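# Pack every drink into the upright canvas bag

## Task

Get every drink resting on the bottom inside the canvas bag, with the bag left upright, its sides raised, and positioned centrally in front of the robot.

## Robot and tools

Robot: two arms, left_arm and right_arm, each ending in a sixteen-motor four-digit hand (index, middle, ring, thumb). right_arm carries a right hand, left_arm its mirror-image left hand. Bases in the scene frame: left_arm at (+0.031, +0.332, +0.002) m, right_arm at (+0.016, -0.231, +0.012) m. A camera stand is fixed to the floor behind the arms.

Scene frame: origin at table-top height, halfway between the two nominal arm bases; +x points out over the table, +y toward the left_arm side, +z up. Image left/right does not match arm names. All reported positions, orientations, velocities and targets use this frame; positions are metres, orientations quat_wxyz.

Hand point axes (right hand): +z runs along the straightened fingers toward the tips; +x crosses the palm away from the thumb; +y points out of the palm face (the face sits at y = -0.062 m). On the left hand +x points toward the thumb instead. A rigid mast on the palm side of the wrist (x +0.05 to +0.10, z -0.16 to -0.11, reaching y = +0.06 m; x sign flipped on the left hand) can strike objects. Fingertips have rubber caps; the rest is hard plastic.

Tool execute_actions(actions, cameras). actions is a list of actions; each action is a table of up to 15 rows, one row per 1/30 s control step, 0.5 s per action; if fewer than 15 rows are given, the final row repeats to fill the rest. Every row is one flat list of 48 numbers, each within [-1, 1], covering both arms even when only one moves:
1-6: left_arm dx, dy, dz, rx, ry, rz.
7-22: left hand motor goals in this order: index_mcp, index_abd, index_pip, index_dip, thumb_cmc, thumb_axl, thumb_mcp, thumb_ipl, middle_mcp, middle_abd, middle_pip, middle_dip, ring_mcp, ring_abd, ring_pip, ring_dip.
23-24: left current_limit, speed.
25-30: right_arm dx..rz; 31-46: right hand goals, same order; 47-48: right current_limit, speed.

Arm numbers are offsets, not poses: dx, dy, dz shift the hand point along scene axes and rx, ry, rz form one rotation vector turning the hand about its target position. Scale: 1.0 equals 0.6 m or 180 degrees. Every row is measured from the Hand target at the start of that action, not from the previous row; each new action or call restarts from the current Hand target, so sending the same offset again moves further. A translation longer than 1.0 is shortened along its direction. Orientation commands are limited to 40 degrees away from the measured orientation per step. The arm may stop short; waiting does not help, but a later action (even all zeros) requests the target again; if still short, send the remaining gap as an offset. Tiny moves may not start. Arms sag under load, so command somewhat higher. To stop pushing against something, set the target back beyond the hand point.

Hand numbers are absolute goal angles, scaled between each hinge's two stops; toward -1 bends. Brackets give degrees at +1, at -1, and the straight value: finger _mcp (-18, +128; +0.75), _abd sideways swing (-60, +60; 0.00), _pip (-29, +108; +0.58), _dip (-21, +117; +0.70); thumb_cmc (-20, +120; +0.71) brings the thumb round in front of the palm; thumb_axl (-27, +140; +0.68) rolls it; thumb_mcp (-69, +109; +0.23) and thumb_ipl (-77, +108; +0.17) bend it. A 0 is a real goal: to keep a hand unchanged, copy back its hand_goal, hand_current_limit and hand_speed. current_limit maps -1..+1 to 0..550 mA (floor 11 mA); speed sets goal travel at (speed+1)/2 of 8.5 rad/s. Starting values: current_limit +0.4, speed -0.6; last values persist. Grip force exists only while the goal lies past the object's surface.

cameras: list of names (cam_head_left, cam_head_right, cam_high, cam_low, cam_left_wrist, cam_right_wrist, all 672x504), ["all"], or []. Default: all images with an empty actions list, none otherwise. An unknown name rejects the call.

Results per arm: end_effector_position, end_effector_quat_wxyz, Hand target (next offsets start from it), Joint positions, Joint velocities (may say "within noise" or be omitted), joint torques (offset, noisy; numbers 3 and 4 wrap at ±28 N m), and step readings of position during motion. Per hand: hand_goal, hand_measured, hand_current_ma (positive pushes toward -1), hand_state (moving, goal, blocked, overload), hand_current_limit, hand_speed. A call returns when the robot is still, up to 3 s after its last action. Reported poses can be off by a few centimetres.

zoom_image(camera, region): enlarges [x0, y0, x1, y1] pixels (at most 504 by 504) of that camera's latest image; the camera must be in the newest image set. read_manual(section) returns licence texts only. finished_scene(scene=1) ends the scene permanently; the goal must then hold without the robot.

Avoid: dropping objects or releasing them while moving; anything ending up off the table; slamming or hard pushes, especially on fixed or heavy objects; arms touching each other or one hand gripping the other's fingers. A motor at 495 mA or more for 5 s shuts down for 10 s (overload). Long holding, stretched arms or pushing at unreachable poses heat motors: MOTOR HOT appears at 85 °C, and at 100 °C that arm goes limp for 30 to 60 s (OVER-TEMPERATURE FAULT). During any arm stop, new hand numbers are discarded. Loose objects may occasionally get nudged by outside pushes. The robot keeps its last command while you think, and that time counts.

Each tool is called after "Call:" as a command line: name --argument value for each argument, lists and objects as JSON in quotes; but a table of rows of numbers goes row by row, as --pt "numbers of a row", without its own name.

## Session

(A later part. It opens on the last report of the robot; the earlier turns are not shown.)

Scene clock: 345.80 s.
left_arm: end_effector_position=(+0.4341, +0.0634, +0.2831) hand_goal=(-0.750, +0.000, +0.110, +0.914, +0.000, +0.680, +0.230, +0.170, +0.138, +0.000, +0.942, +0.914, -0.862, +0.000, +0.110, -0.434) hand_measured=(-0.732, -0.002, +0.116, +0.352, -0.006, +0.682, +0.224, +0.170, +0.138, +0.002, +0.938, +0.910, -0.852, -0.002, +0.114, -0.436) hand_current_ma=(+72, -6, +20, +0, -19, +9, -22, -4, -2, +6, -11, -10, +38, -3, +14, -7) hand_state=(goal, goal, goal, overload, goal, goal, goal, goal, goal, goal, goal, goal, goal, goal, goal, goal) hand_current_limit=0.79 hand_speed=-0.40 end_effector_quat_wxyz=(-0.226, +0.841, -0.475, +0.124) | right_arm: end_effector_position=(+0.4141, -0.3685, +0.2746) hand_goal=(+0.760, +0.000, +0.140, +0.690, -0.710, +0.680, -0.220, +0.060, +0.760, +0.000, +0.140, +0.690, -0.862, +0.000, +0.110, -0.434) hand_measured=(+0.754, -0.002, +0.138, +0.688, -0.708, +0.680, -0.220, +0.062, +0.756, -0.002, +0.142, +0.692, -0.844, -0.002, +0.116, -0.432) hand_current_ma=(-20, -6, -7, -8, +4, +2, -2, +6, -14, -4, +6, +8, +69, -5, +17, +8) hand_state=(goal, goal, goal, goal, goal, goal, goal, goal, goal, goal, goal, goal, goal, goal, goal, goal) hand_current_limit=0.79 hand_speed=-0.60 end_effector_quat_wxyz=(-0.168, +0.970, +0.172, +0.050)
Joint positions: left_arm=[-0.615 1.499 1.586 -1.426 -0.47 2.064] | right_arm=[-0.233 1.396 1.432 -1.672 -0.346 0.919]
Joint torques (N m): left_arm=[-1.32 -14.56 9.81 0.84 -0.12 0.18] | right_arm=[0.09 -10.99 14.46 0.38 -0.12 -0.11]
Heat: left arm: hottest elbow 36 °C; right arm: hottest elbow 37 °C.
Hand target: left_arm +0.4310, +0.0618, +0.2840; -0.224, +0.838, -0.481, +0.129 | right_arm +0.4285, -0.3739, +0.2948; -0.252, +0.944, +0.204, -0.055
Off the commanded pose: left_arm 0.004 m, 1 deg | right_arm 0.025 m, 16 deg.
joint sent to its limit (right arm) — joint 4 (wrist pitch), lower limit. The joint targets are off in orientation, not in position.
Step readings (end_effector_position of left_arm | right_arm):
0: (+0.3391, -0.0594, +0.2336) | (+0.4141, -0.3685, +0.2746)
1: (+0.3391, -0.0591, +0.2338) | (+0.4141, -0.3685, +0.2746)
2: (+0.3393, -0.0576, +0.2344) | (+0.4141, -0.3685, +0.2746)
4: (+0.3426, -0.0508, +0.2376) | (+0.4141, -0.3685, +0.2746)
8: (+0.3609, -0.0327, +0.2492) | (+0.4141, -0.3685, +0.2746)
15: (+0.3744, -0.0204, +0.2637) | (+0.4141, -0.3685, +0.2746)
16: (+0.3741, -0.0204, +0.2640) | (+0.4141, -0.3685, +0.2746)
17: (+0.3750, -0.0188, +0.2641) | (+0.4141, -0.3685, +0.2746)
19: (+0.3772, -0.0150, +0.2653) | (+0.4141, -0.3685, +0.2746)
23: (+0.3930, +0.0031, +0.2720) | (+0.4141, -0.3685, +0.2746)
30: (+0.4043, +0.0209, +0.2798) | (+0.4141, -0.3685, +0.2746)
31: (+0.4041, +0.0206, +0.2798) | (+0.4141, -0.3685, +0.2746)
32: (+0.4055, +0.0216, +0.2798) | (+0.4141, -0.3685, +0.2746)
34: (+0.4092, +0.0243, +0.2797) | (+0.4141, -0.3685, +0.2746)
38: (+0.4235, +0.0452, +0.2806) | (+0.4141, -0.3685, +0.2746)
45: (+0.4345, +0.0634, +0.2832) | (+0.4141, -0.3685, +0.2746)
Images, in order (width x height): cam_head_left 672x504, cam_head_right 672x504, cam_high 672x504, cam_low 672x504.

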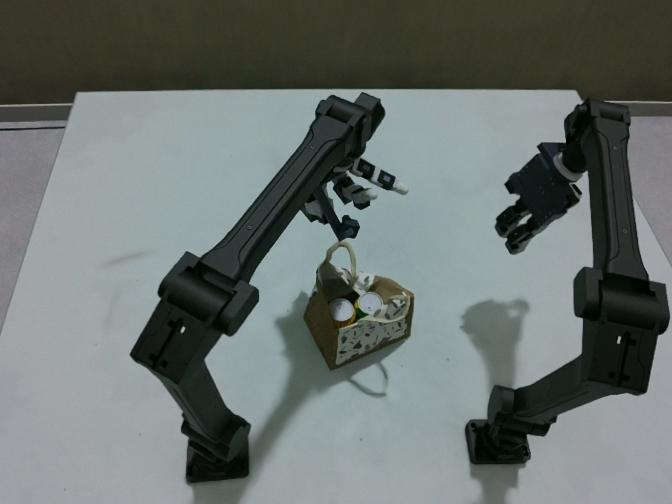

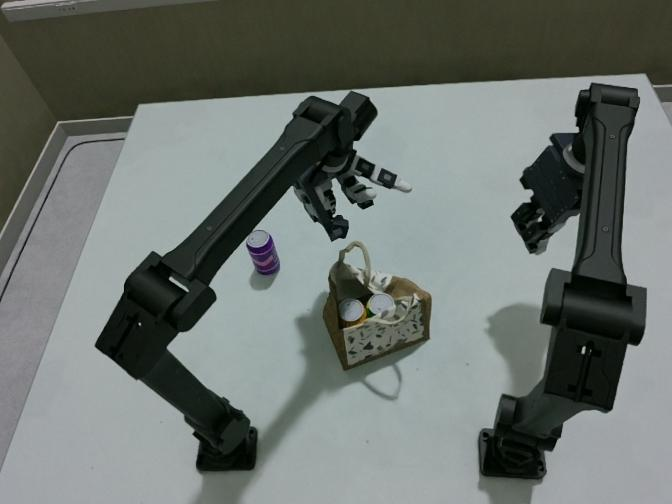

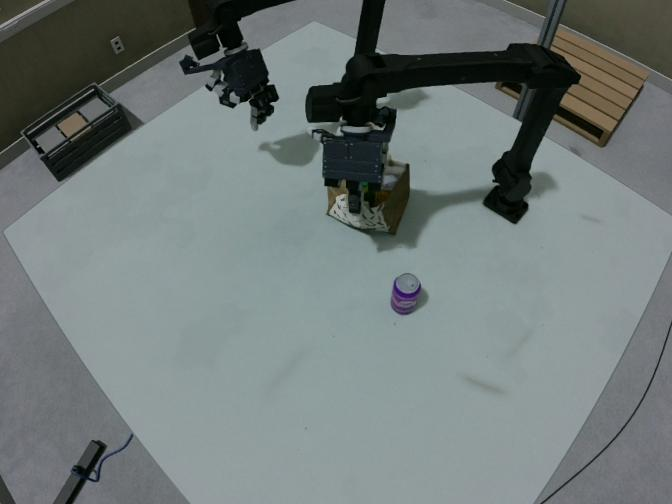

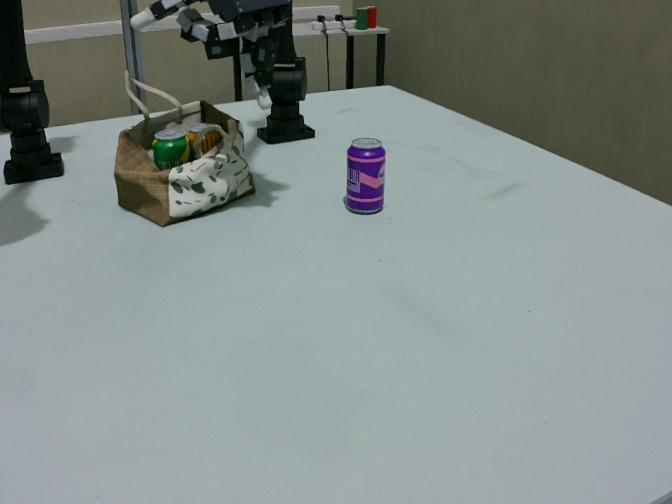

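Call:
execute_actions --actions '[[[-0.048,-0.073,0.01,0,0,-0.038,-0.75,0,0.11,0.913,0.0,0.68,0.23,0.17,0.137,0,0.942,0.913,-0.863,0,0.11,-0.435,0.79,-0.4,0,0,0,0,0,0,0.76,0,0.14,0.69,-0.71,0.68,-0.22,0.06,0.76,0,0.14,0.69,-0.863,0,0.11,-0.435,0.79,-0.6]],[[-0.048,-0.073,0.01,0,0,-0.038,-0.75,0,0.11,0.913,0.0,0.68,0.23,0.17,0.137,0,0.942,0.913,-0.863,0,0.11,-0.435,0.79,-0.4,0,0,0,0,0,0,0.76,0,0.14,0.69,-0.71,0.68,-0.22,0.06,0.76,0,0.14,0.69,-0.863,0,0.11,-0.435,0.79,-0.6]],[[-0.048,-0.073,0,0,0,-0.037,-0.75,0,0.11,0.913,0.0,0.68,0.23,0.17,0.137,0,0.942,0.913,-0.863,0,0.11,-0.435,0.79,-0.4,0,0,0,0,0,0,0.76,0,0.14,0.69,-0.71,0.68,-0.22,0.06,0.76,0,0.14,0.69,-0.863,0,0.11,-0.435,0.79,-0.6]],[[-0.078,-0.011,0,0,0,0,-0.75,0,0.11,0.913,0.0,0.68,0.23,0.17,0.137,0,0.942,0.913,-0.863,0,0.11,-0.435,0.79,-0.4,0,0,0,0,0,0,0.76,0,0.14,0.69,-0.71,0.68,-0.22,0.06,0.76,0,0.14,0.69,-0.863,0,0.11,-0.435,0.79,-0.6]],[[-0.077,-0.011,0,0,0,0,-0.75,0,0.11,0.913,0.0,0.68,0.23,0.17,0.137,0,0.942,0.913,-0.863,0,0.11,-0.435,0.79,-0.4,0,0,0,0,0,0,0.76,0,0.14,0.69,-0.71,0.68,-0.22,0.06,0.76,0,0.14,0.69,-0.863,0,0.11,-0.435,0.79,-0.6]]]' --cameras '["cam_low", "cam_high", "cam_head_right", "cam_left_wrist"]'

Call:
zoom_image --camera "cam_high" --region '[290, 80, 450, 240]'

Call:
zoom_image --camera "cam_low" --region '[90, 20, 290, 240]'

Call:
zoom_image --camera "cam_left_wrist" --region '[100, 0, 430, 200]'

Scene clock: 351.50 s.
left_arm: end_effector_position=(+0.2524, -0.0870, +0.2966) hand_goal=(-0.750, +0.000, +0.110, +0.914, +0.000, +0.680, +0.230, +0.170, +0.138, +0.000, +0.942, +0.914, -0.862, +0.000, +0.110, -0.434) hand_measured=(-0.732, -0.002, +0.116, +0.352, -0.006, +0.682, +0.224, +0.170, +0.138, +0.002, +0.938, +0.910, -0.852, -0.002, +0.114, -0.436) hand_current_ma=(+72, -6, +20, +0, -18, +9, -22, -4, +0, +6, -10, -10, +38, -3, +14, -7) hand_state=(goal, goal, goal, overload, goal, goal, goal, goal, goal, goal, goal, goal, goal, goal, goal, goal) hand_current_limit=0.79 hand_speed=-0.40 end_effector_quat_wxyz=(-0.195, +0.737, -0.625, +0.170) | right_arm: end_effector_position=(+0.4141, -0.3685, +0.2746) hand_goal=(+0.760, +0.000, +0.140, +0.690, -0.710, +0.680, -0.220, +0.060, +0.760, +0.000, +0.140, +0.690, -0.862, +0.000, +0.110, -0.434) hand_measured=(+0.754, -0.002, +0.138, +0.688, -0.708, +0.680, -0.220, +0.062, +0.756, -0.002, +0.142, +0.692, -0.844, -0.002, +0.116, -0.432) hand_current_ma=(-20, -6, -7, -8, +4, +2, -2, +6, -14, -4, +6, +8, +69, -5, +17, +8) hand_state=(goal, goal, goal, goal, goal, goal, goal, goal, goal, goal, goal, goal, goal, goal, goal, goal) hand_current_limit=0.79 hand_speed=-0.60 end_effector_quat_wxyz=(-0.168, +0.970, +0.172, +0.050)
Joint positions: left_arm=[-1.118 1.479 1.601 -1.511 -0.493 1.93] | right_arm=[-0.233 1.396 1.432 -1.672 -0.346 0.919]
Joint torques (N m): left_arm=[-0.73 -13.74 9.85 -0.06 -0.41 -0.05] | right_arm=[-0.26 -10.87 14.49 0.29 -0.11 -0.06]
Heat: left arm: hottest elbow 36 °C; right arm: hottest elbow 37 °C.
Hand target: left_arm +0.2515, -0.0828, +0.2959; -0.198, +0.740, -0.621, +0.166 | right_arm +0.4285, -0.3739, +0.2948; -0.252, +0.944, +0.204, -0.055
Off the commanded pose: left_arm 0.004 m, 1 deg | right_arm 0.025 m, 16 deg.
joint sent to its limit (right arm) — joint 4 (wrist pitch), lower limit. The joint targets are off in orientation, not in position.
Step readings (end_effector_position of left_arm | right_arm):
0: (+0.4341, +0.0634, +0.2831) | (+0.4141, -0.3685, +0.2746)
1: (+0.4339, +0.0631, +0.2831) | (+0.4141, -0.3685, +0.2746)
2: (+0.4331, +0.0622, +0.2831) | (+0.4141, -0.3685, +0.2746)
4: (+0.4284, +0.0560, +0.2831) | (+0.4141, -0.3685, +0.2746)
8: (+0.4104, +0.0325, +0.2830) | (+0.4141, -0.3685, +0.2746)
15: (+0.3973, +0.0167, +0.2830) | (+0.4141, -0.3685, +0.2746)
16: (+0.3972, +0.0167, +0.2830) | (+0.4141, -0.3685, +0.2746)
17: (+0.3960, +0.0155, +0.2830) | (+0.4141, -0.3685, +0.2746)
19: (+0.3923, +0.0119, +0.2829) | (+0.4141, -0.3685, +0.2746)
23: (+0.3759, -0.0051, +0.2829) | (+0.4141, -0.3685, +0.2746)
30: (+0.3622, -0.0186, +0.2835) | (+0.4141, -0.3685, +0.2746)
31: (+0.3625, -0.0188, +0.2841) | (+0.4141, -0.3685, +0.2746)
32: (+0.3614, -0.0206, +0.2847) | (+0.4141, -0.3685, +0.2746)
34: (+0.3596, -0.0263, +0.2871) | (+0.4141, -0.3685, +0.2746)
38: (+0.3458, -0.0468, +0.2897) | (+0.4141, -0.3685, +0.2746)
45: (+0.3337, -0.0619, +0.2864) | (+0.4141, -0.3685, +0.2746)
46: (+0.3337, -0.0618, +0.2860) | (+0.4141, -0.3685, +0.2746)
47: (+0.3326, -0.0618, +0.2859) | (+0.4141, -0.3685, +0.2746)
49: (+0.3291, -0.0621, +0.2859) | (+0.4141, -0.3685, +0.2746)
53: (+0.3132, -0.0708, +0.2874) | (+0.4141, -0.3685, +0.2746)
60: (+0.2983, -0.0790, +0.2915) | (+0.4141, -0.3685, +0.2746)
61: (+0.2985, -0.0787, +0.2918) | (+0.4141, -0.3685, +0.2746)
62: (+0.2968, -0.0789, +0.2918) | (+0.4141, -0.3685, +0.2746)
64: (+0.2912, -0.0770, +0.2910) | (+0.4141, -0.3685, +0.2746)
68: (+0.2681, -0.0795, +0.2920) | (+0.4141, -0.3685, +0.2746)
75: (+0.2520, -0.0867, +0.2966) | (+0.4141, -0.3685, +0.2746)
Images, in order (width x height): cam_head_right 672x504, cam_high 672x504, cam_low 672x504, cam_left_wrist 672x504.

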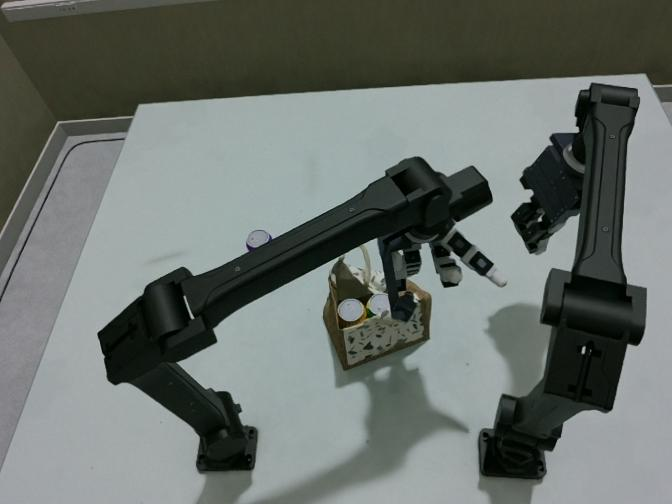

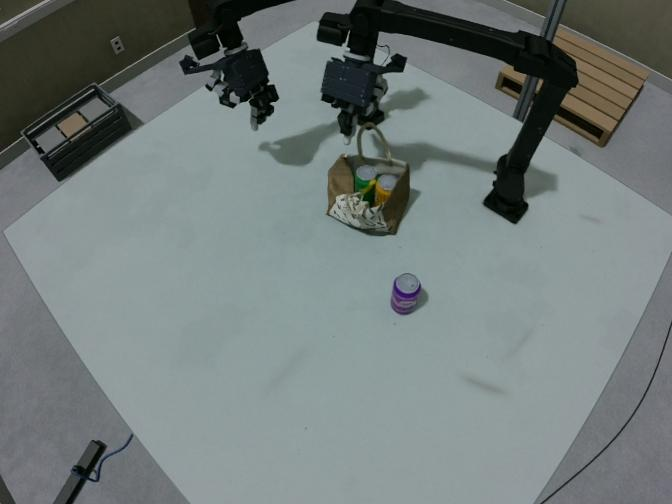

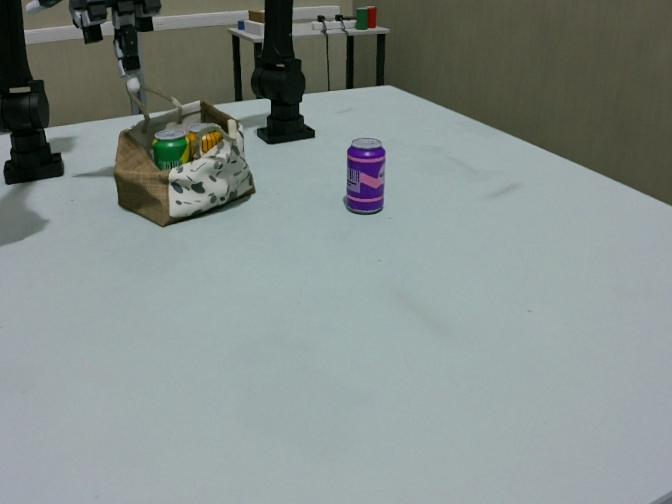

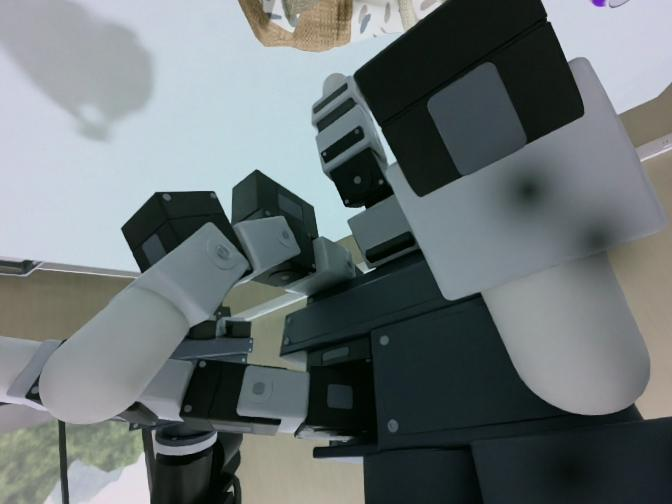

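Scaled by 3.150.

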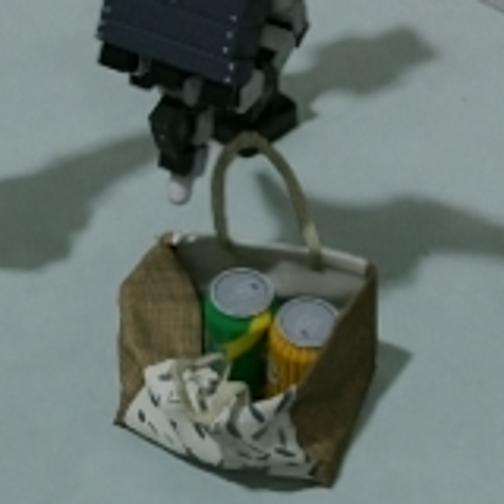

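Scaled by 2.291.

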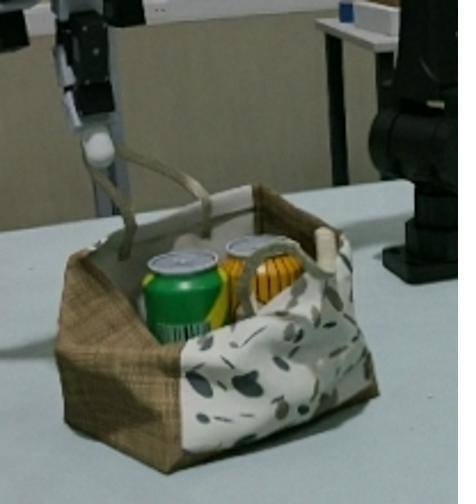

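Scaled by 1.527.

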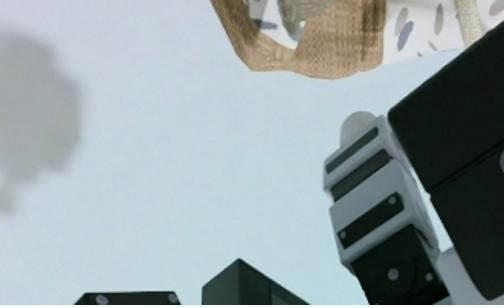

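Call:
execute_actions --actions '[[[0.024,0.033,-0.06,0,0,0,-0.75,0,0.11,0.913,0.0,0.68,0.23,0.17,0.137,0,0.942,0.913,-0.863,0,0.11,-0.435,0.79,-0.4,0,0,0,0,0,0,0.76,0,0.14,0.69,-0.71,0.68,-0.22,0.06,0.76,0,0.14,0.69,-0.863,0,0.11,-0.435,0.79,-0.6]],[[0,0,-0.08,0,0,0,-0.75,0,0.11,0.913,0.0,0.68,0.23,0.17,0.137,0,0.942,0.913,-0.863,0,0.11,-0.435,0.79,-0.4,0,0,0,0,0,0,0.76,0,0.14,0.69,-0.71,0.68,-0.22,0.06,0.76,0,0.14,0.69,-0.863,0,0.11,-0.435,0.79,-0.6]]]' --cameras '["cam_low", "cam_high", "cam_head_right", "cam_left_wrist"]'

Call:
zoom_image --camera "cam_high" --region '[290, 80, 450, 240]'

Call:
zoom_image --camera "cam_low" --region '[90, 20, 290, 240]'

Scene clock: 353.27 s.
left_arm: end_effector_position=(+0.2637, -0.0631, +0.2163) hand_goal=(-0.750, +0.000, +0.110, +0.914, +0.000, +0.680, +0.230, +0.170, +0.138, +0.000, +0.942, +0.914, -0.862, +0.000, +0.110, -0.434) hand_measured=(-0.732, -0.002, +0.116, +0.352, -0.006, +0.682, +0.224, +0.170, +0.138, +0.002, +0.938, +0.910, -0.852, -0.002, +0.114, -0.436) hand_current_ma=(+72, -6, +20, +0, -17, +9, -22, -4, +0, +6, -10, -10, +38, -3, +14, -7) hand_state=(goal, goal, goal, overload, goal, goal, goal, goal, goal, goal, goal, goal, goal, goal, goal, goal) hand_current_limit=0.79 hand_speed=-0.40 end_effector_quat_wxyz=(-0.198, +0.741, -0.619, +0.168) | right_arm: end_effector_position=(+0.4141, -0.3685, +0.2746) hand_goal=(+0.760, +0.000, +0.140, +0.690, -0.710, +0.680, -0.220, +0.060, +0.760, +0.000, +0.140, +0.690, -0.862, +0.000, +0.110, -0.434) hand_measured=(+0.754, -0.002, +0.138, +0.688, -0.708, +0.680, -0.220, +0.062, +0.756, -0.002, +0.142, +0.692, -0.844, -0.002, +0.116, -0.432) hand_current_ma=(-20, -6, -7, -8, +4, +2, -2, +6, -14, -4, +6, +8, +69, -5, +17, +8) hand_state=(goal, goal, goal, goal, goal, goal, goal, goal, goal, goal, goal, goal, goal, goal, goal, goal) hand_current_limit=0.79 hand_speed=-0.60 end_effector_quat_wxyz=(-0.168, +0.970, +0.172, +0.050)
Joint positions: left_arm=[-1.071 1.433 1.341 -1.281 -0.49 1.966] | right_arm=[-0.233 1.396 1.432 -1.672 -0.346 0.919]
Joint torques (N m): left_arm=[-0.38 -12.1 10.1 0.76 -0.13 0.17] | right_arm=[0.09 -10.52 14.52 0.43 -0.13 -0.14]
Heat: left arm: hottest elbow 36 °C; right arm: hottest elbow 38 °C.
Hand target: left_arm +0.2659, -0.0631, +0.2119; -0.198, +0.740, -0.621, +0.166 | right_arm +0.4285, -0.3739, +0.2948; -0.252, +0.944, +0.204, -0.055
Off the commanded pose: left_arm 0.005 m, 0 deg | right_arm 0.025 m, 16 deg.
joint sent to its limit (right arm) — joint 4 (wrist pitch), lower limit. The joint targets are off in orientation, not in position.
Step readings (end_effector_position of left_arm | right_arm):
0: (+0.2525, -0.0871, +0.2966) | (+0.4141, -0.3685, +0.2746)
1: (+0.2523, -0.0868, +0.2959) | (+0.4141, -0.3685, +0.2746)
2: (+0.2526, -0.0862, +0.2937) | (+0.4141, -0.3685, +0.2746)
4: (+0.2526, -0.0815, +0.2841) | (+0.4141, -0.3685, +0.2746)
8: (+0.2572, -0.0680, +0.2632) | (+0.4141, -0.3685, +0.2746)
15: (+0.2651, -0.0651, +0.2570) | (+0.4141, -0.3685, +0.2746)
16: (+0.2652, -0.0654, +0.2565) | (+0.4141, -0.3685, +0.2746)
17: (+0.2658, -0.0665, +0.2547) | (+0.4141, -0.3685, +0.2746)
19: (+0.2658, -0.0665, +0.2456) | (+0.4141, -0.3685, +0.2746)
23: (+0.2626, -0.0611, +0.2220) | (+0.4141, -0.3685, +0.2746)
30: (+0.2634, -0.0626, +0.2163) | (+0.4141, -0.3685, +0.2746)
Images, in order (width x height): cam_head_right 672x504, cam_high 672x504, cam_low 672x504, cam_left_wrist 672x504.

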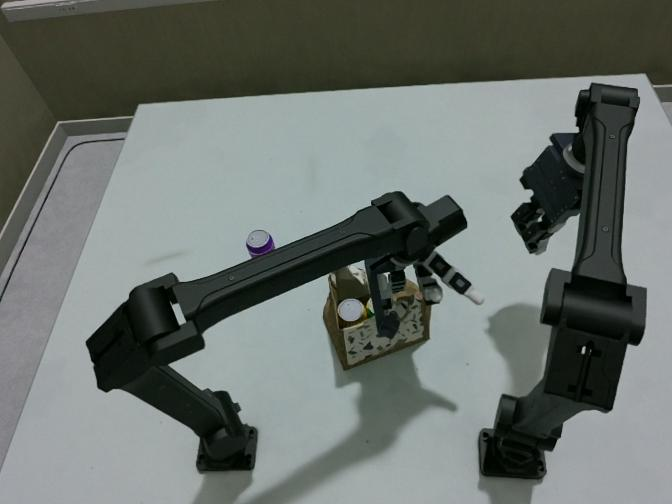

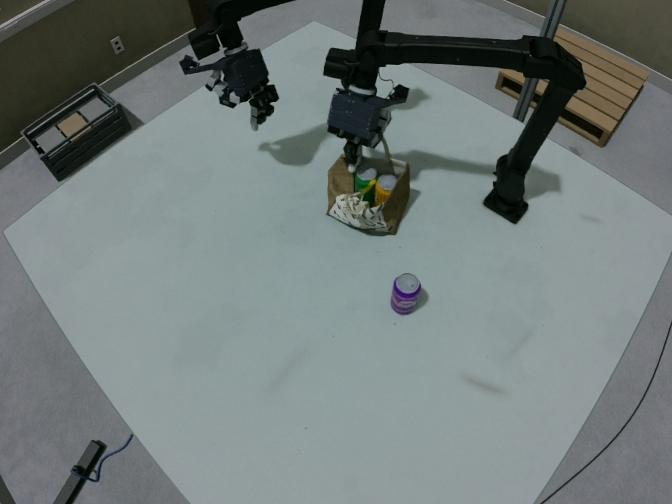

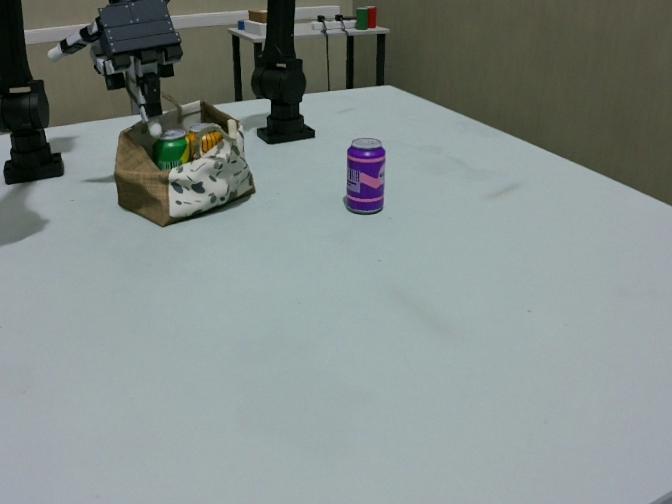

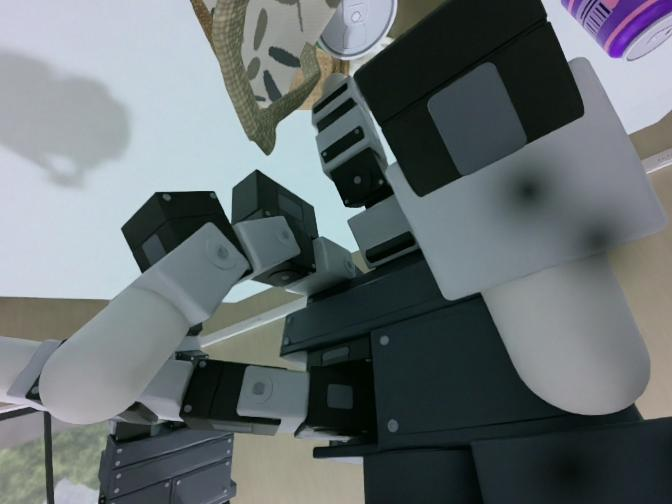

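Scaled by 3.150.

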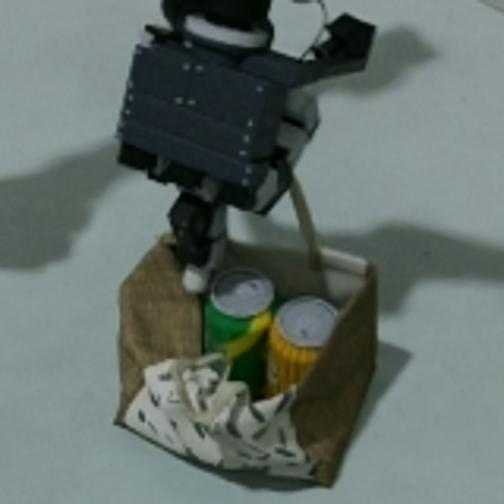

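Scaled by 2.291.

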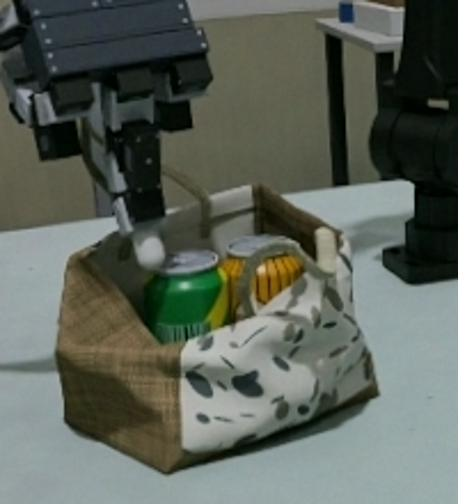

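Call:
execute_actions --actions '[[[-0.006,-0.03,-0.02,0,0,0,-0.75,0,0.11,0.913,0.0,0.68,0.23,0.17,0.137,0,0.942,0.913,-0.863,0,0.11,-0.435,0.79,-0.4,0,0,0,0,0,0,0.76,0,0.14,0.69,-0.71,0.68,-0.22,0.06,0.76,0,0.14,0.69,-0.863,0,0.11,-0.435,0.79,-0.6]],[[0,0,-0.08,0,0,0,-0.75,0,0.11,0.913,0.0,0.68,0.23,0.17,0.137,0,0.942,0.913,-0.863,0,0.11,-0.435,0.79,-0.4,0,0,0,0,0,0,0.76,0,0.14,0.69,-0.71,0.68,-0.22,0.06,0.76,0,0.14,0.69,-0.863,0,0.11,-0.435,0.79,-0.6]]]' --cameras '["cam_low", "cam_high", "cam_head_right", "cam_left_wrist"]'

Call:
zoom_image --camera "cam_high" --region '[290, 80, 450, 240]'

Call:
zoom_image --camera "cam_low" --region '[90, 20, 290, 240]'

Scene clock: 354.93 s.
left_arm: end_effector_position=(+0.2663, -0.0775, +0.1680) hand_goal=(-0.750, +0.000, +0.110, +0.914, +0.000, +0.680, +0.230, +0.170, +0.138, +0.000, +0.942, +0.914, -0.862, +0.000, +0.110, -0.434) hand_measured=(-0.732, -0.002, +0.116, +0.352, -0.004, +0.682, +0.224, +0.170, +0.138, +0.000, +0.940, +0.912, -0.852, -0.002, +0.114, -0.436) hand_current_ma=(+72, -6, +20, +0, -16, +9, -22, -4, +3, +1, -3, -9, +38, -3, +14, -7) hand_state=(goal, goal, goal, overload, goal, goal, goal, goal, goal, goal, goal, goal, goal, goal, goal, goal) hand_current_limit=0.79 hand_speed=-0.40 end_effector_quat_wxyz=(-0.196, +0.742, -0.617, +0.176) | right_arm: end_effector_position=(+0.4141, -0.3685, +0.2746) hand_goal=(+0.760, +0.000, +0.140, +0.690, -0.710, +0.680, -0.220, +0.060, +0.760, +0.000, +0.140, +0.690, -0.862, +0.000, +0.110, -0.434) hand_measured=(+0.754, -0.002, +0.138, +0.688, -0.708, +0.680, -0.220, +0.062, +0.756, -0.002, +0.142, +0.692, -0.844, -0.002, +0.116, -0.432) hand_current_ma=(-20, -6, -7, -8, +4, +2, -2, +6, -14, -4, +6, +8, +69, -5, +17, +8) hand_state=(goal, goal, goal, goal, goal, goal, goal, goal, goal, goal, goal, goal, goal, goal, goal, goal) hand_current_limit=0.79 hand_speed=-0.60 end_effector_quat_wxyz=(-0.168, +0.970, +0.172, +0.050)
Joint positions: left_arm=[-1.083 1.479 1.26 -1.144 -0.494 1.951] | right_arm=[-0.233 1.396 1.432 -1.672 -0.346 0.919]
Joint torques (N m): left_arm=[-1.61 -10.7 9.31 0.94 -0.17 0.01] | right_arm=[0.26 -10.87 14.61 0.61 -0.11 -0.07]
Heat: left arm: hottest elbow 36 °C; right arm: hottest elbow 38 °C.
Hand target: left_arm +0.2623, -0.0810, +0.1519; -0.198, +0.740, -0.621, +0.166 | right_arm +0.4285, -0.3739, +0.2948; -0.252, +0.944, +0.204, -0.055
Off the commanded pose: left_arm 0.017 m, 1 deg | right_arm 0.025 m, 16 deg.
joint sent to its limit (right arm) — joint 4 (wrist pitch), lower limit. The joint targets are off in orientation, not in position.
Step readings (end_effector_position of left_arm | right_arm):
0: (+0.2637, -0.0631, +0.2163) | (+0.4141, -0.3685, +0.2746)
1: (+0.2638, -0.0632, +0.2164) | (+0.4141, -0.3685, +0.2746)
2: (+0.2640, -0.0635, +0.2164) | (+0.4141, -0.3685, +0.2746)
4: (+0.2647, -0.0648, +0.2160) | (+0.4141, -0.3685, +0.2746)
8: (+0.2642, -0.0684, +0.2116) | (+0.4141, -0.3685, +0.2746)
15: (+0.2622, -0.0720, +0.2053) | (+0.4141, -0.3685, +0.2746)
16: (+0.2624, -0.0724, +0.2052) | (+0.4141, -0.3685, +0.2746)
17: (+0.2632, -0.0739, +0.2038) | (+0.4141, -0.3685, +0.2746)
19: (+0.2654, -0.0777, +0.1971) | (+0.4141, -0.3685, +0.2746)
23: (+0.2638, -0.0742, +0.1744) | (+0.4141, -0.3685, +0.2746)
30: (+0.2661, -0.0773, +0.1679) | (+0.4141, -0.3685, +0.2746)
Images, in order (width x height): cam_head_right 672x504, cam_high 672x504, cam_low 672x504, cam_left_wrist 672x504.

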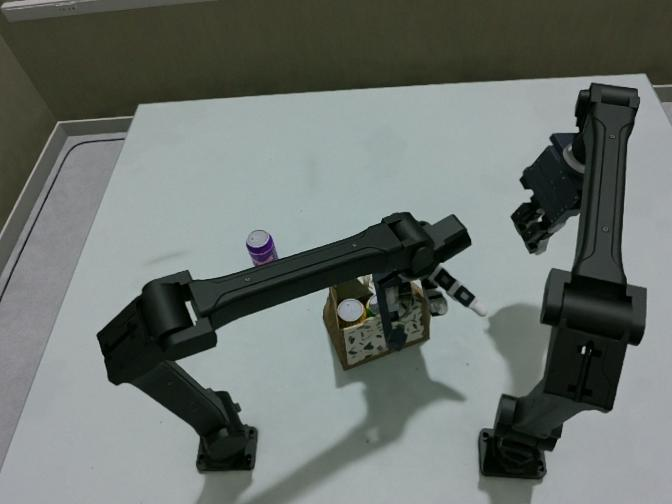

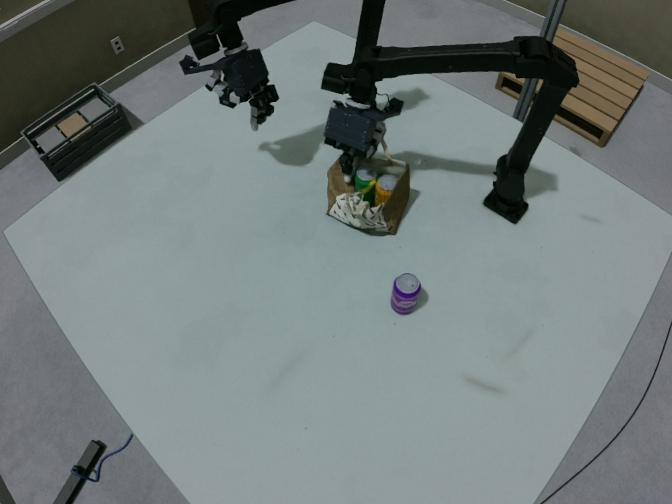

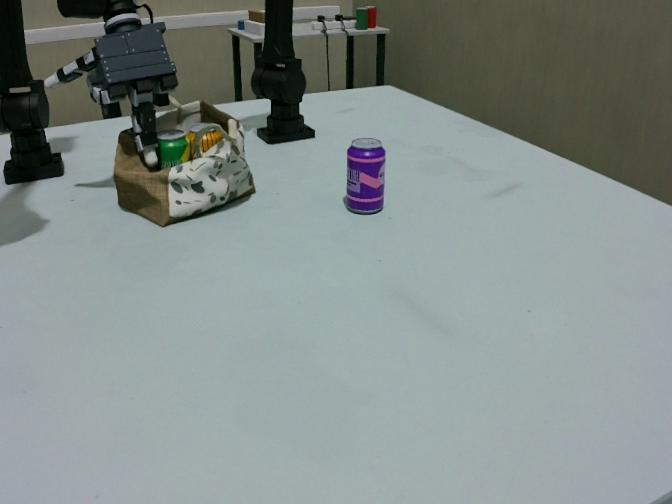

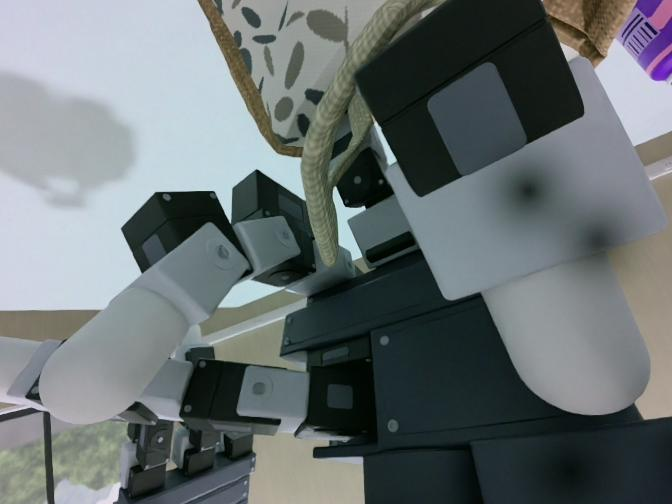

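Scaled by 3.150.

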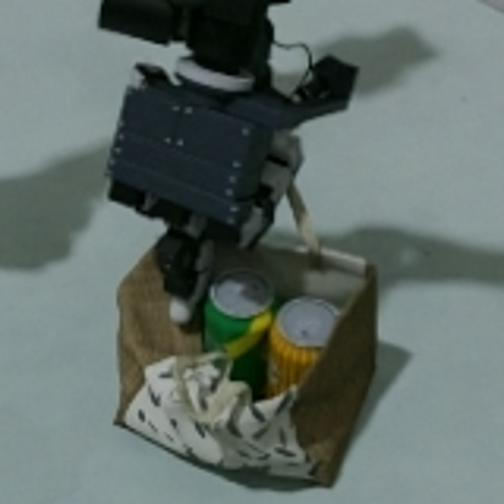

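Scaled by 2.291.

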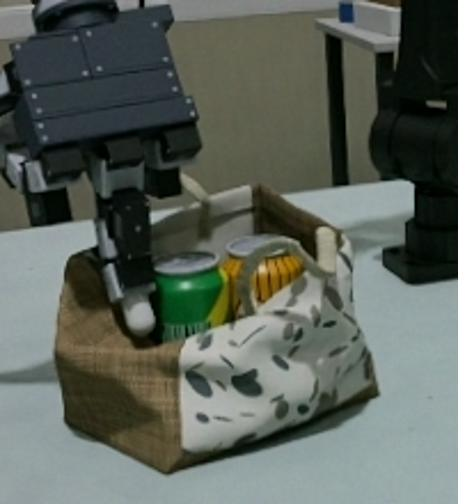

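Call:
execute_actions --actions '[[[0,0,-0.08,0,0,0,-0.75,0,0.11,0.913,0.0,0.68,0.23,0.17,0.137,0,0.942,0.913,-0.863,0,0.11,-0.435,0.79,-0.4,0,0,0,0,0,0,0.76,0,0.14,0.69,-0.71,0.68,-0.22,0.06,0.76,0,0.14,0.69,-0.863,0,0.11,-0.435,0.79,-0.6]]]' --cameras '["cam_low", "cam_high"]'

Call:
zoom_image --camera "cam_high" --region '[290, 80, 450, 240]'

Call:
zoom_image --camera "cam_low" --region '[90, 20, 290, 240]'

Scene clock: 356.40 s.
left_arm: end_effector_position=(+0.2713, -0.0819, +0.1355) hand_goal=(-0.750, +0.000, +0.110, +0.914, +0.000, +0.680, +0.230, +0.170, +0.138, +0.000, +0.942, +0.914, -0.862, +0.000, +0.110, -0.434) hand_measured=(-0.732, -0.002, +0.116, +0.352, -0.004, +0.682, +0.224, +0.170, +0.146, +0.000, +0.952, +0.920, -0.854, -0.002, +0.114, -0.436) hand_current_ma=(+71, -6, +20, +0, -16, +9, -22, -4, +29, +0, +32, +23, +28, -3, +14, -7) hand_state=(goal, goal, goal, overload, goal, goal, goal, goal, goal, goal, goal, goal, goal, goal, goal, goal) hand_current_limit=0.79 hand_speed=-0.40 end_effector_quat_wxyz=(-0.195, +0.743, -0.611, +0.193) | right_arm: end_effector_position=(+0.4141, -0.3685, +0.2746) hand_goal=(+0.760, +0.000, +0.140, +0.690, -0.710, +0.680, -0.220, +0.060, +0.760, +0.000, +0.140, +0.690, -0.862, +0.000, +0.110, -0.434) hand_measured=(+0.754, -0.002, +0.138, +0.688, -0.708, +0.680, -0.220, +0.062, +0.756, -0.002, +0.142, +0.692, -0.844, -0.002, +0.116, -0.432) hand_current_ma=(-20, -6, -7, -8, +4, +2, -2, +6, -14, -4, +6, +8, +69, -5, +17, +8) hand_state=(goal, goal, goal, goal, goal, goal, goal, goal, goal, goal, goal, goal, goal, goal, goal, goal) hand_current_limit=0.79 hand_speed=-0.60 end_effector_quat_wxyz=(-0.168, +0.970, +0.172, +0.050)
Joint positions: left_arm=[-1.083 1.494 1.184 -1.017 -0.506 1.951] | right_arm=[-0.233 1.396 1.432 -1.672 -0.346 0.919]
Joint torques (N m): left_arm=[-1.61 -9.05 7.98 0.9 0.35 0] | right_arm=[0.26 -10.58 14.61 0.46 -0.15 -0.06]
Heat: left arm: hottest elbow 36 °C; right arm: hottest elbow 38 °C.
Hand target: left_arm +0.2623, -0.0810, +0.1039; -0.198, +0.740, -0.621, +0.166 | right_arm +0.4285, -0.3739, +0.2948; -0.252, +0.944, +0.204, -0.055
Off the commanded pose: left_arm 0.033 m, 3 deg | right_arm 0.025 m, 16 deg.
joint sent to its limit (right arm) — joint 4 (wrist pitch), lower limit. The joint targets are off in orientation, not in position.
Step readings (end_effector_position of left_arm | right_arm):
0: (+0.2663, -0.0775, +0.1680) | (+0.4141, -0.3685, +0.2746)
1: (+0.2662, -0.0775, +0.1674) | (+0.4141, -0.3685, +0.2746)
2: (+0.2669, -0.0784, +0.1653) | (+0.4141, -0.3685, +0.2746)
4: (+0.2677, -0.0794, +0.1559) | (+0.4141, -0.3685, +0.2746)
8: (+0.2691, -0.0771, +0.1393) | (+0.4141, -0.3685, +0.2746)
15: (+0.2710, -0.0813, +0.1364) | (+0.4141, -0.3685, +0.2746)
Images, in order (width x height): cam_high 672x504, cam_low 672x504.

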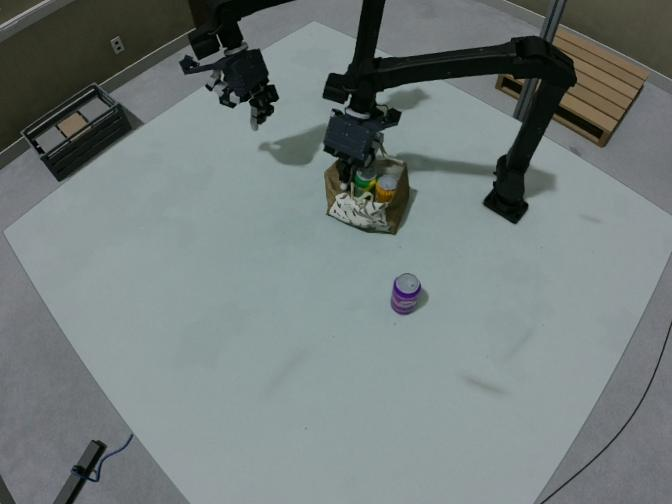

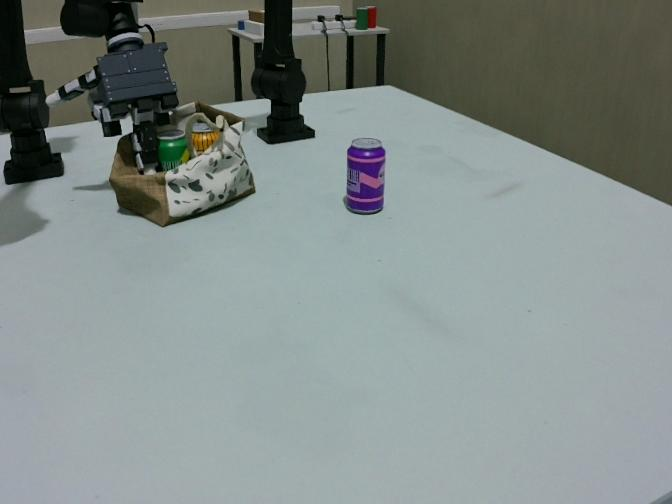

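Scaled by 3.150.

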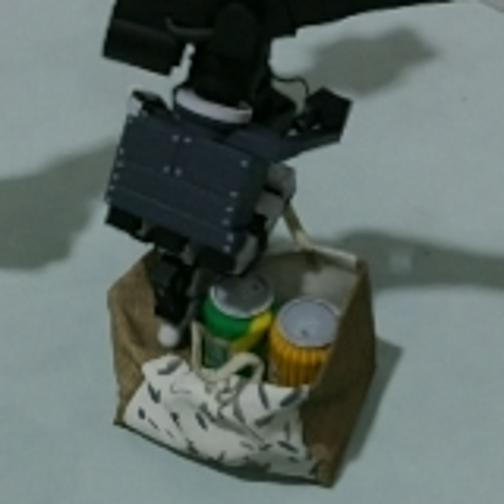

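Scaled by 2.291.

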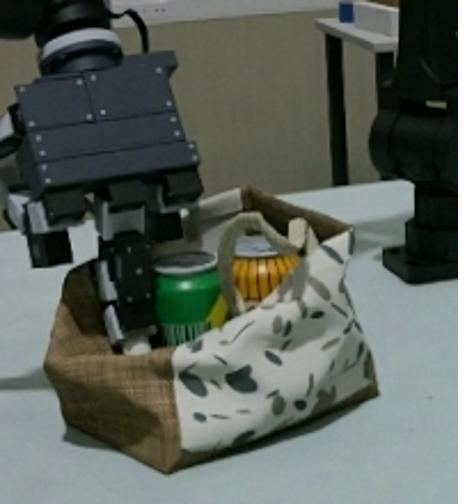

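Call:
execute_actions --actions '[[[0,0,0,0,0,0,-0.75,0,0.11,0.913,0.0,0.68,0.23,0.17,0.342,0,0.99,0.98,-0.863,0,0.11,-0.435,0.79,-0.4,0,0,0,0,0,0,0.76,0,0.14,0.69,-0.71,0.68,-0.22,0.06,0.76,0,0.14,0.69,-0.863,0,0.11,-0.435,0.79,-0.6]]]' --cameras '["cam_low", "cam_high"]'

Call:
zoom_image --camera "cam_high" --region '[290, 80, 450, 240]'

Call:
zoom_image --camera "cam_low" --region '[90, 20, 290, 240]'

Scene clock: 357.73 s.
left_arm: end_effector_position=(+0.2663, -0.0831, +0.1330) hand_goal=(-0.750, +0.000, +0.110, +0.914, +0.000, +0.680, +0.230, +0.170, +0.342, +0.000, +0.990, +0.980, -0.862, +0.000, +0.110, -0.434) hand_measured=(-0.732, -0.002, +0.116, +0.352, -0.004, +0.682, +0.224, +0.170, +0.234, -0.002, +0.964, +0.956, -0.854, -0.002, +0.114, -0.436) hand_current_ma=(+71, -6, +20, +0, -16, +9, -22, -4, -492, -5, -99, -90, +27, -3, +14, -7) hand_state=(goal, goal, goal, overload, goal, goal, goal, goal, blocked, goal, blocked, blocked, goal, goal, goal, goal) hand_current_limit=0.79 hand_speed=-0.40 end_effector_quat_wxyz=(-0.189, +0.742, -0.615, +0.189) | right_arm: end_effector_position=(+0.4141, -0.3685, +0.2746) hand_goal=(+0.760, +0.000, +0.140, +0.690, -0.710, +0.680, -0.220, +0.060, +0.760, +0.000, +0.140, +0.690, -0.862, +0.000, +0.110, -0.434) hand_measured=(+0.754, -0.002, +0.138, +0.688, -0.708, +0.680, -0.220, +0.062, +0.756, -0.002, +0.142, +0.692, -0.844, -0.002, +0.116, -0.432) hand_current_ma=(-20, -6, -7, -8, +4, +2, -2, +6, -14, -4, +6, +8, +69, -5, +17, +8) hand_state=(goal, goal, goal, goal, goal, goal, goal, goal, goal, goal, goal, goal, goal, goal, goal, goal) hand_current_limit=0.79 hand_speed=-0.60 end_effector_quat_wxyz=(-0.168, +0.970, +0.172, +0.050)
Joint positions: left_arm=[-1.088 1.496 1.18 -1.017 -0.492 1.951] | right_arm=[-0.233 1.396 1.432 -1.672 -0.346 0.919]
Joint torques (N m): left_arm=[-1.61 -9.11 8.31 0.92 -0.28 0] | right_arm=[0.32 -11.22 14.71 0.4 -0.11 -0.08]
Heat: left arm: hottest elbow 35 °C; right arm: hottest elbow 38 °C.
Hand target: left_arm +0.2624, -0.0809, +0.1039; -0.198, +0.740, -0.621, +0.166 | right_arm +0.4285, -0.3739, +0.2948; -0.252, +0.944, +0.204, -0.055
Off the commanded pose: left_arm 0.029 m, 3 deg | right_arm 0.025 m, 16 deg.
joint sent to its limit (right arm) — joint 4 (wrist pitch), lower limit. The joint targets are off in orientation, not in position.
Step readings (end_effector_position of left_arm | right_arm):
0: (+0.2713, -0.0819, +0.1355) | (+0.4141, -0.3685, +0.2746)
1: (+0.2713, -0.0819, +0.1355) | (+0.4141, -0.3685, +0.2746)
2: (+0.2710, -0.0821, +0.1355) | (+0.4141, -0.3685, +0.2746)
4: (+0.2694, -0.0823, +0.1348) | (+0.4141, -0.3685, +0.2746)
8: (+0.2676, -0.0825, +0.1340) | (+0.4141, -0.3685, +0.2746)
15: (+0.2670, -0.0827, +0.1338) | (+0.4141, -0.3685, +0.2746)
Images, in order (width x height): cam_high 672x504, cam_low 672x504.

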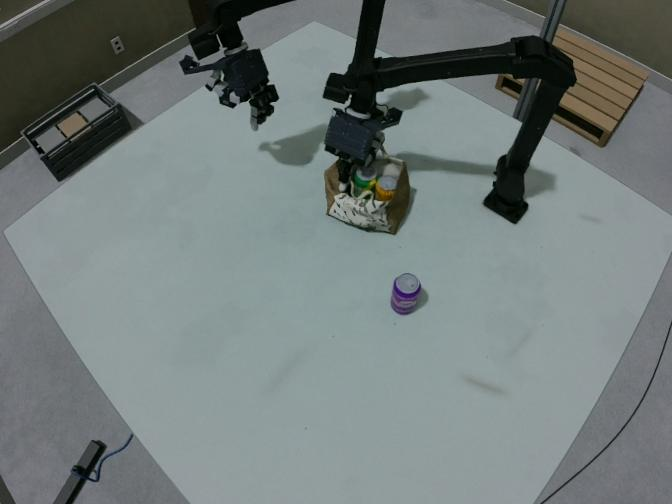

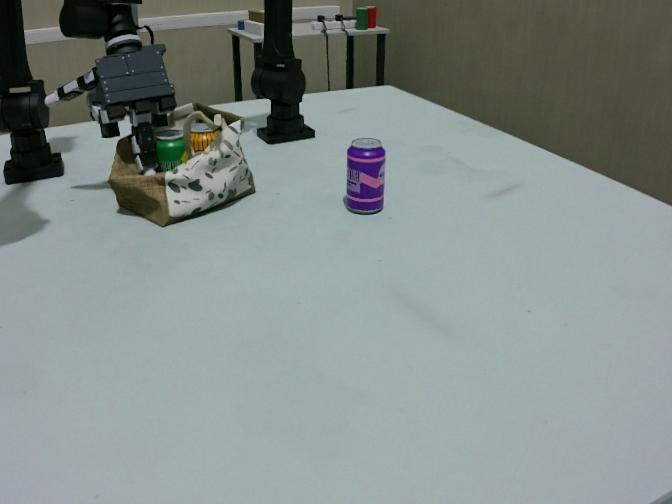

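Scaled by 3.150.

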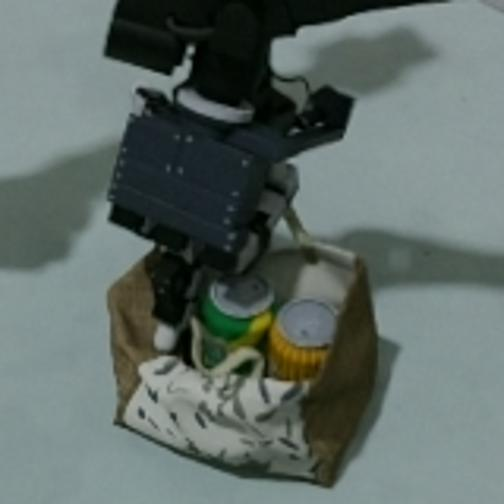

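Scaled by 2.291.

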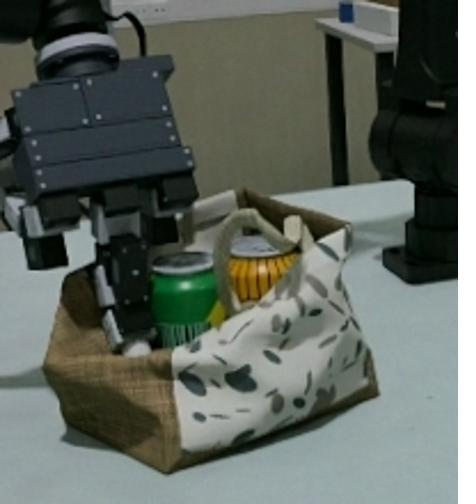

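Call:
execute_actions --actions '[[[0.0,0,0.11,0,0,0,-0.75,0,0.11,0.913,0.0,0.68,0.23,0.17,0.342,0,0.99,0.98,-0.863,0,0.11,-0.435,0.79,-0.4,0,0,0,0,0,0,0.76,0,0.14,0.69,-0.71,0.68,-0.22,0.06,0.76,0,0.14,0.69,-0.863,0,0.11,-0.435,0.79,-0.6]]]' --cameras '["cam_low", "cam_high"]'

Call:
zoom_image --camera "cam_high" --region '[290, 80, 450, 240]'

Call:
zoom_image --camera "cam_low" --region '[90, 20, 290, 240]'

Scene clock: 358.83 s.
left_arm: end_effector_position=(+0.2579, -0.0697, +0.1515) hand_goal=(-0.750, +0.000, +0.110, +0.914, +0.000, +0.680, +0.230, +0.170, +0.342, +0.000, +0.990, +0.980, -0.862, +0.000, +0.110, -0.434) hand_measured=(-0.732, -0.002, +0.116, +0.352, -0.004, +0.682, +0.224, +0.170, +0.342, +0.010, +0.988, +0.976, -0.854, -0.002, +0.114, -0.436) hand_current_ma=(+71, -6, +20, +0, -16, +9, -22, -4, +1, +28, -5, -12, +28, -3, +14, -7) hand_state=(goal, goal, goal, overload, goal, goal, goal, goal, goal, goal, goal, goal, goal, goal, goal, goal) hand_current_limit=0.79 hand_speed=-0.40 end_effector_quat_wxyz=(-0.203, +0.738, -0.625, +0.151) | right_arm: end_effector_position=(+0.4141, -0.3685, +0.2746) hand_goal=(+0.760, +0.000, +0.140, +0.690, -0.710, +0.680, -0.220, +0.060, +0.760, +0.000, +0.140, +0.690, -0.862, +0.000, +0.110, -0.434) hand_measured=(+0.754, -0.002, +0.138, +0.688, -0.708, +0.680, -0.220, +0.062, +0.756, -0.002, +0.142, +0.692, -0.844, -0.002, +0.116, -0.432) hand_current_ma=(-20, -6, -7, -8, +4, +2, -2, +6, -14, -4, +6, +8, +69, -5, +17, +8) hand_state=(goal, goal, goal, goal, goal, goal, goal, goal, goal, goal, goal, goal, goal, goal, goal, goal) hand_current_limit=0.79 hand_speed=-0.60 end_effector_quat_wxyz=(-0.168, +0.970, +0.172, +0.050)
Joint positions: left_arm=[-1.089 1.497 1.241 -1.162 -0.489 1.95] | right_arm=[-0.233 1.396 1.432 -1.672 -0.346 0.919]
Joint torques (N m): left_arm=[-1.14 -13.39 13.97 -0.4 -0.4 0.05] | right_arm=[0.21 -10.64 14.68 0.42 -0.13 -0.11]
Heat: left arm: hottest elbow 35 °C; right arm: hottest elbow 38 °C.
Hand target: left_arm +0.2623, -0.0810, +0.1698; -0.198, +0.740, -0.621, +0.166 | right_arm +0.4285, -0.3739, +0.2948; -0.252, +0.944, +0.204, -0.055
Off the commanded pose: left_arm 0.022 m, 2 deg | right_arm 0.025 m, 16 deg.
joint sent to its limit (right arm) — joint 4 (wrist pitch), lower limit. The joint targets are off in orientation, not in position.
Step readings (end_effector_position of left_arm | right_arm):
0: (+0.2663, -0.0831, +0.1328) | (+0.4141, -0.3685, +0.2746)
1: (+0.2661, -0.0828, +0.1327) | (+0.4141, -0.3685, +0.2746)
2: (+0.2649, -0.0810, +0.1327) | (+0.4141, -0.3685, +0.2746)
4: (+0.2613, -0.0752, +0.1350) | (+0.4141, -0.3685, +0.2746)
8: (+0.2587, -0.0712, +0.1442) | (+0.4141, -0.3685, +0.2746)
15: (+0.2581, -0.0700, +0.1510) | (+0.4141, -0.3685, +0.2746)
Images, in order (width x height): cam_high 672x504, cam_low 672x504.

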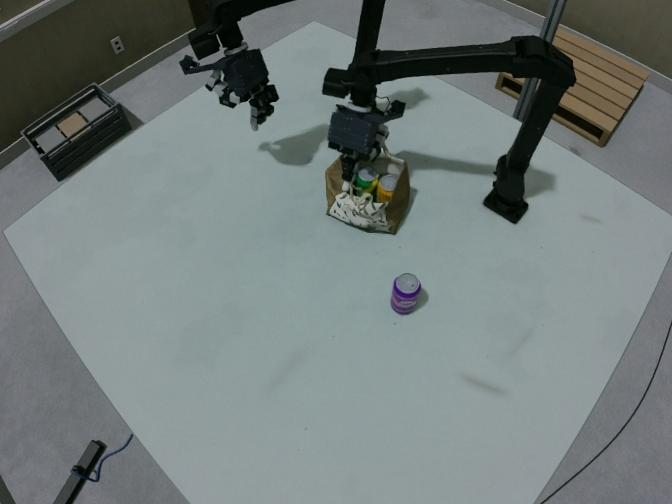

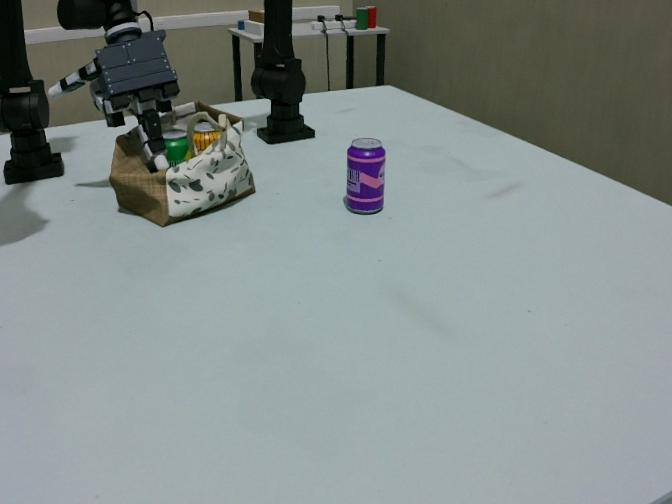

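Scaled by 3.150.

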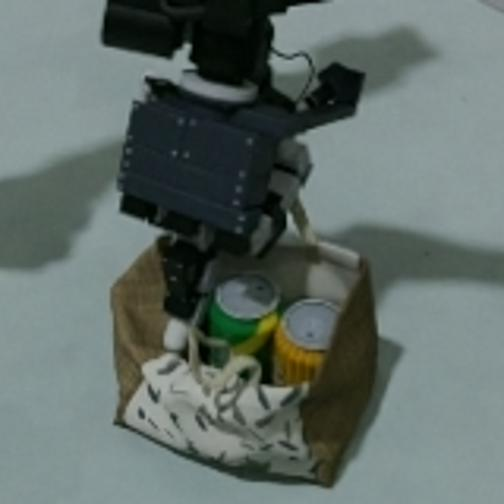

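Scaled by 2.291.

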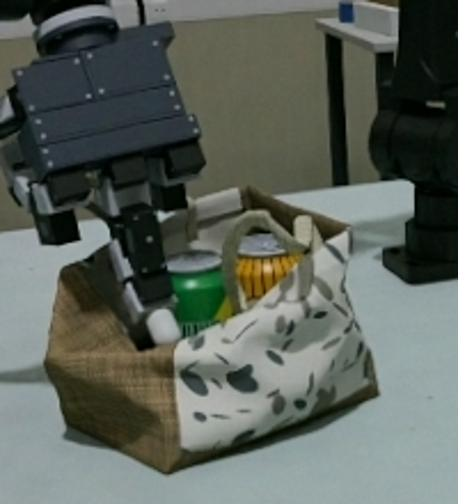

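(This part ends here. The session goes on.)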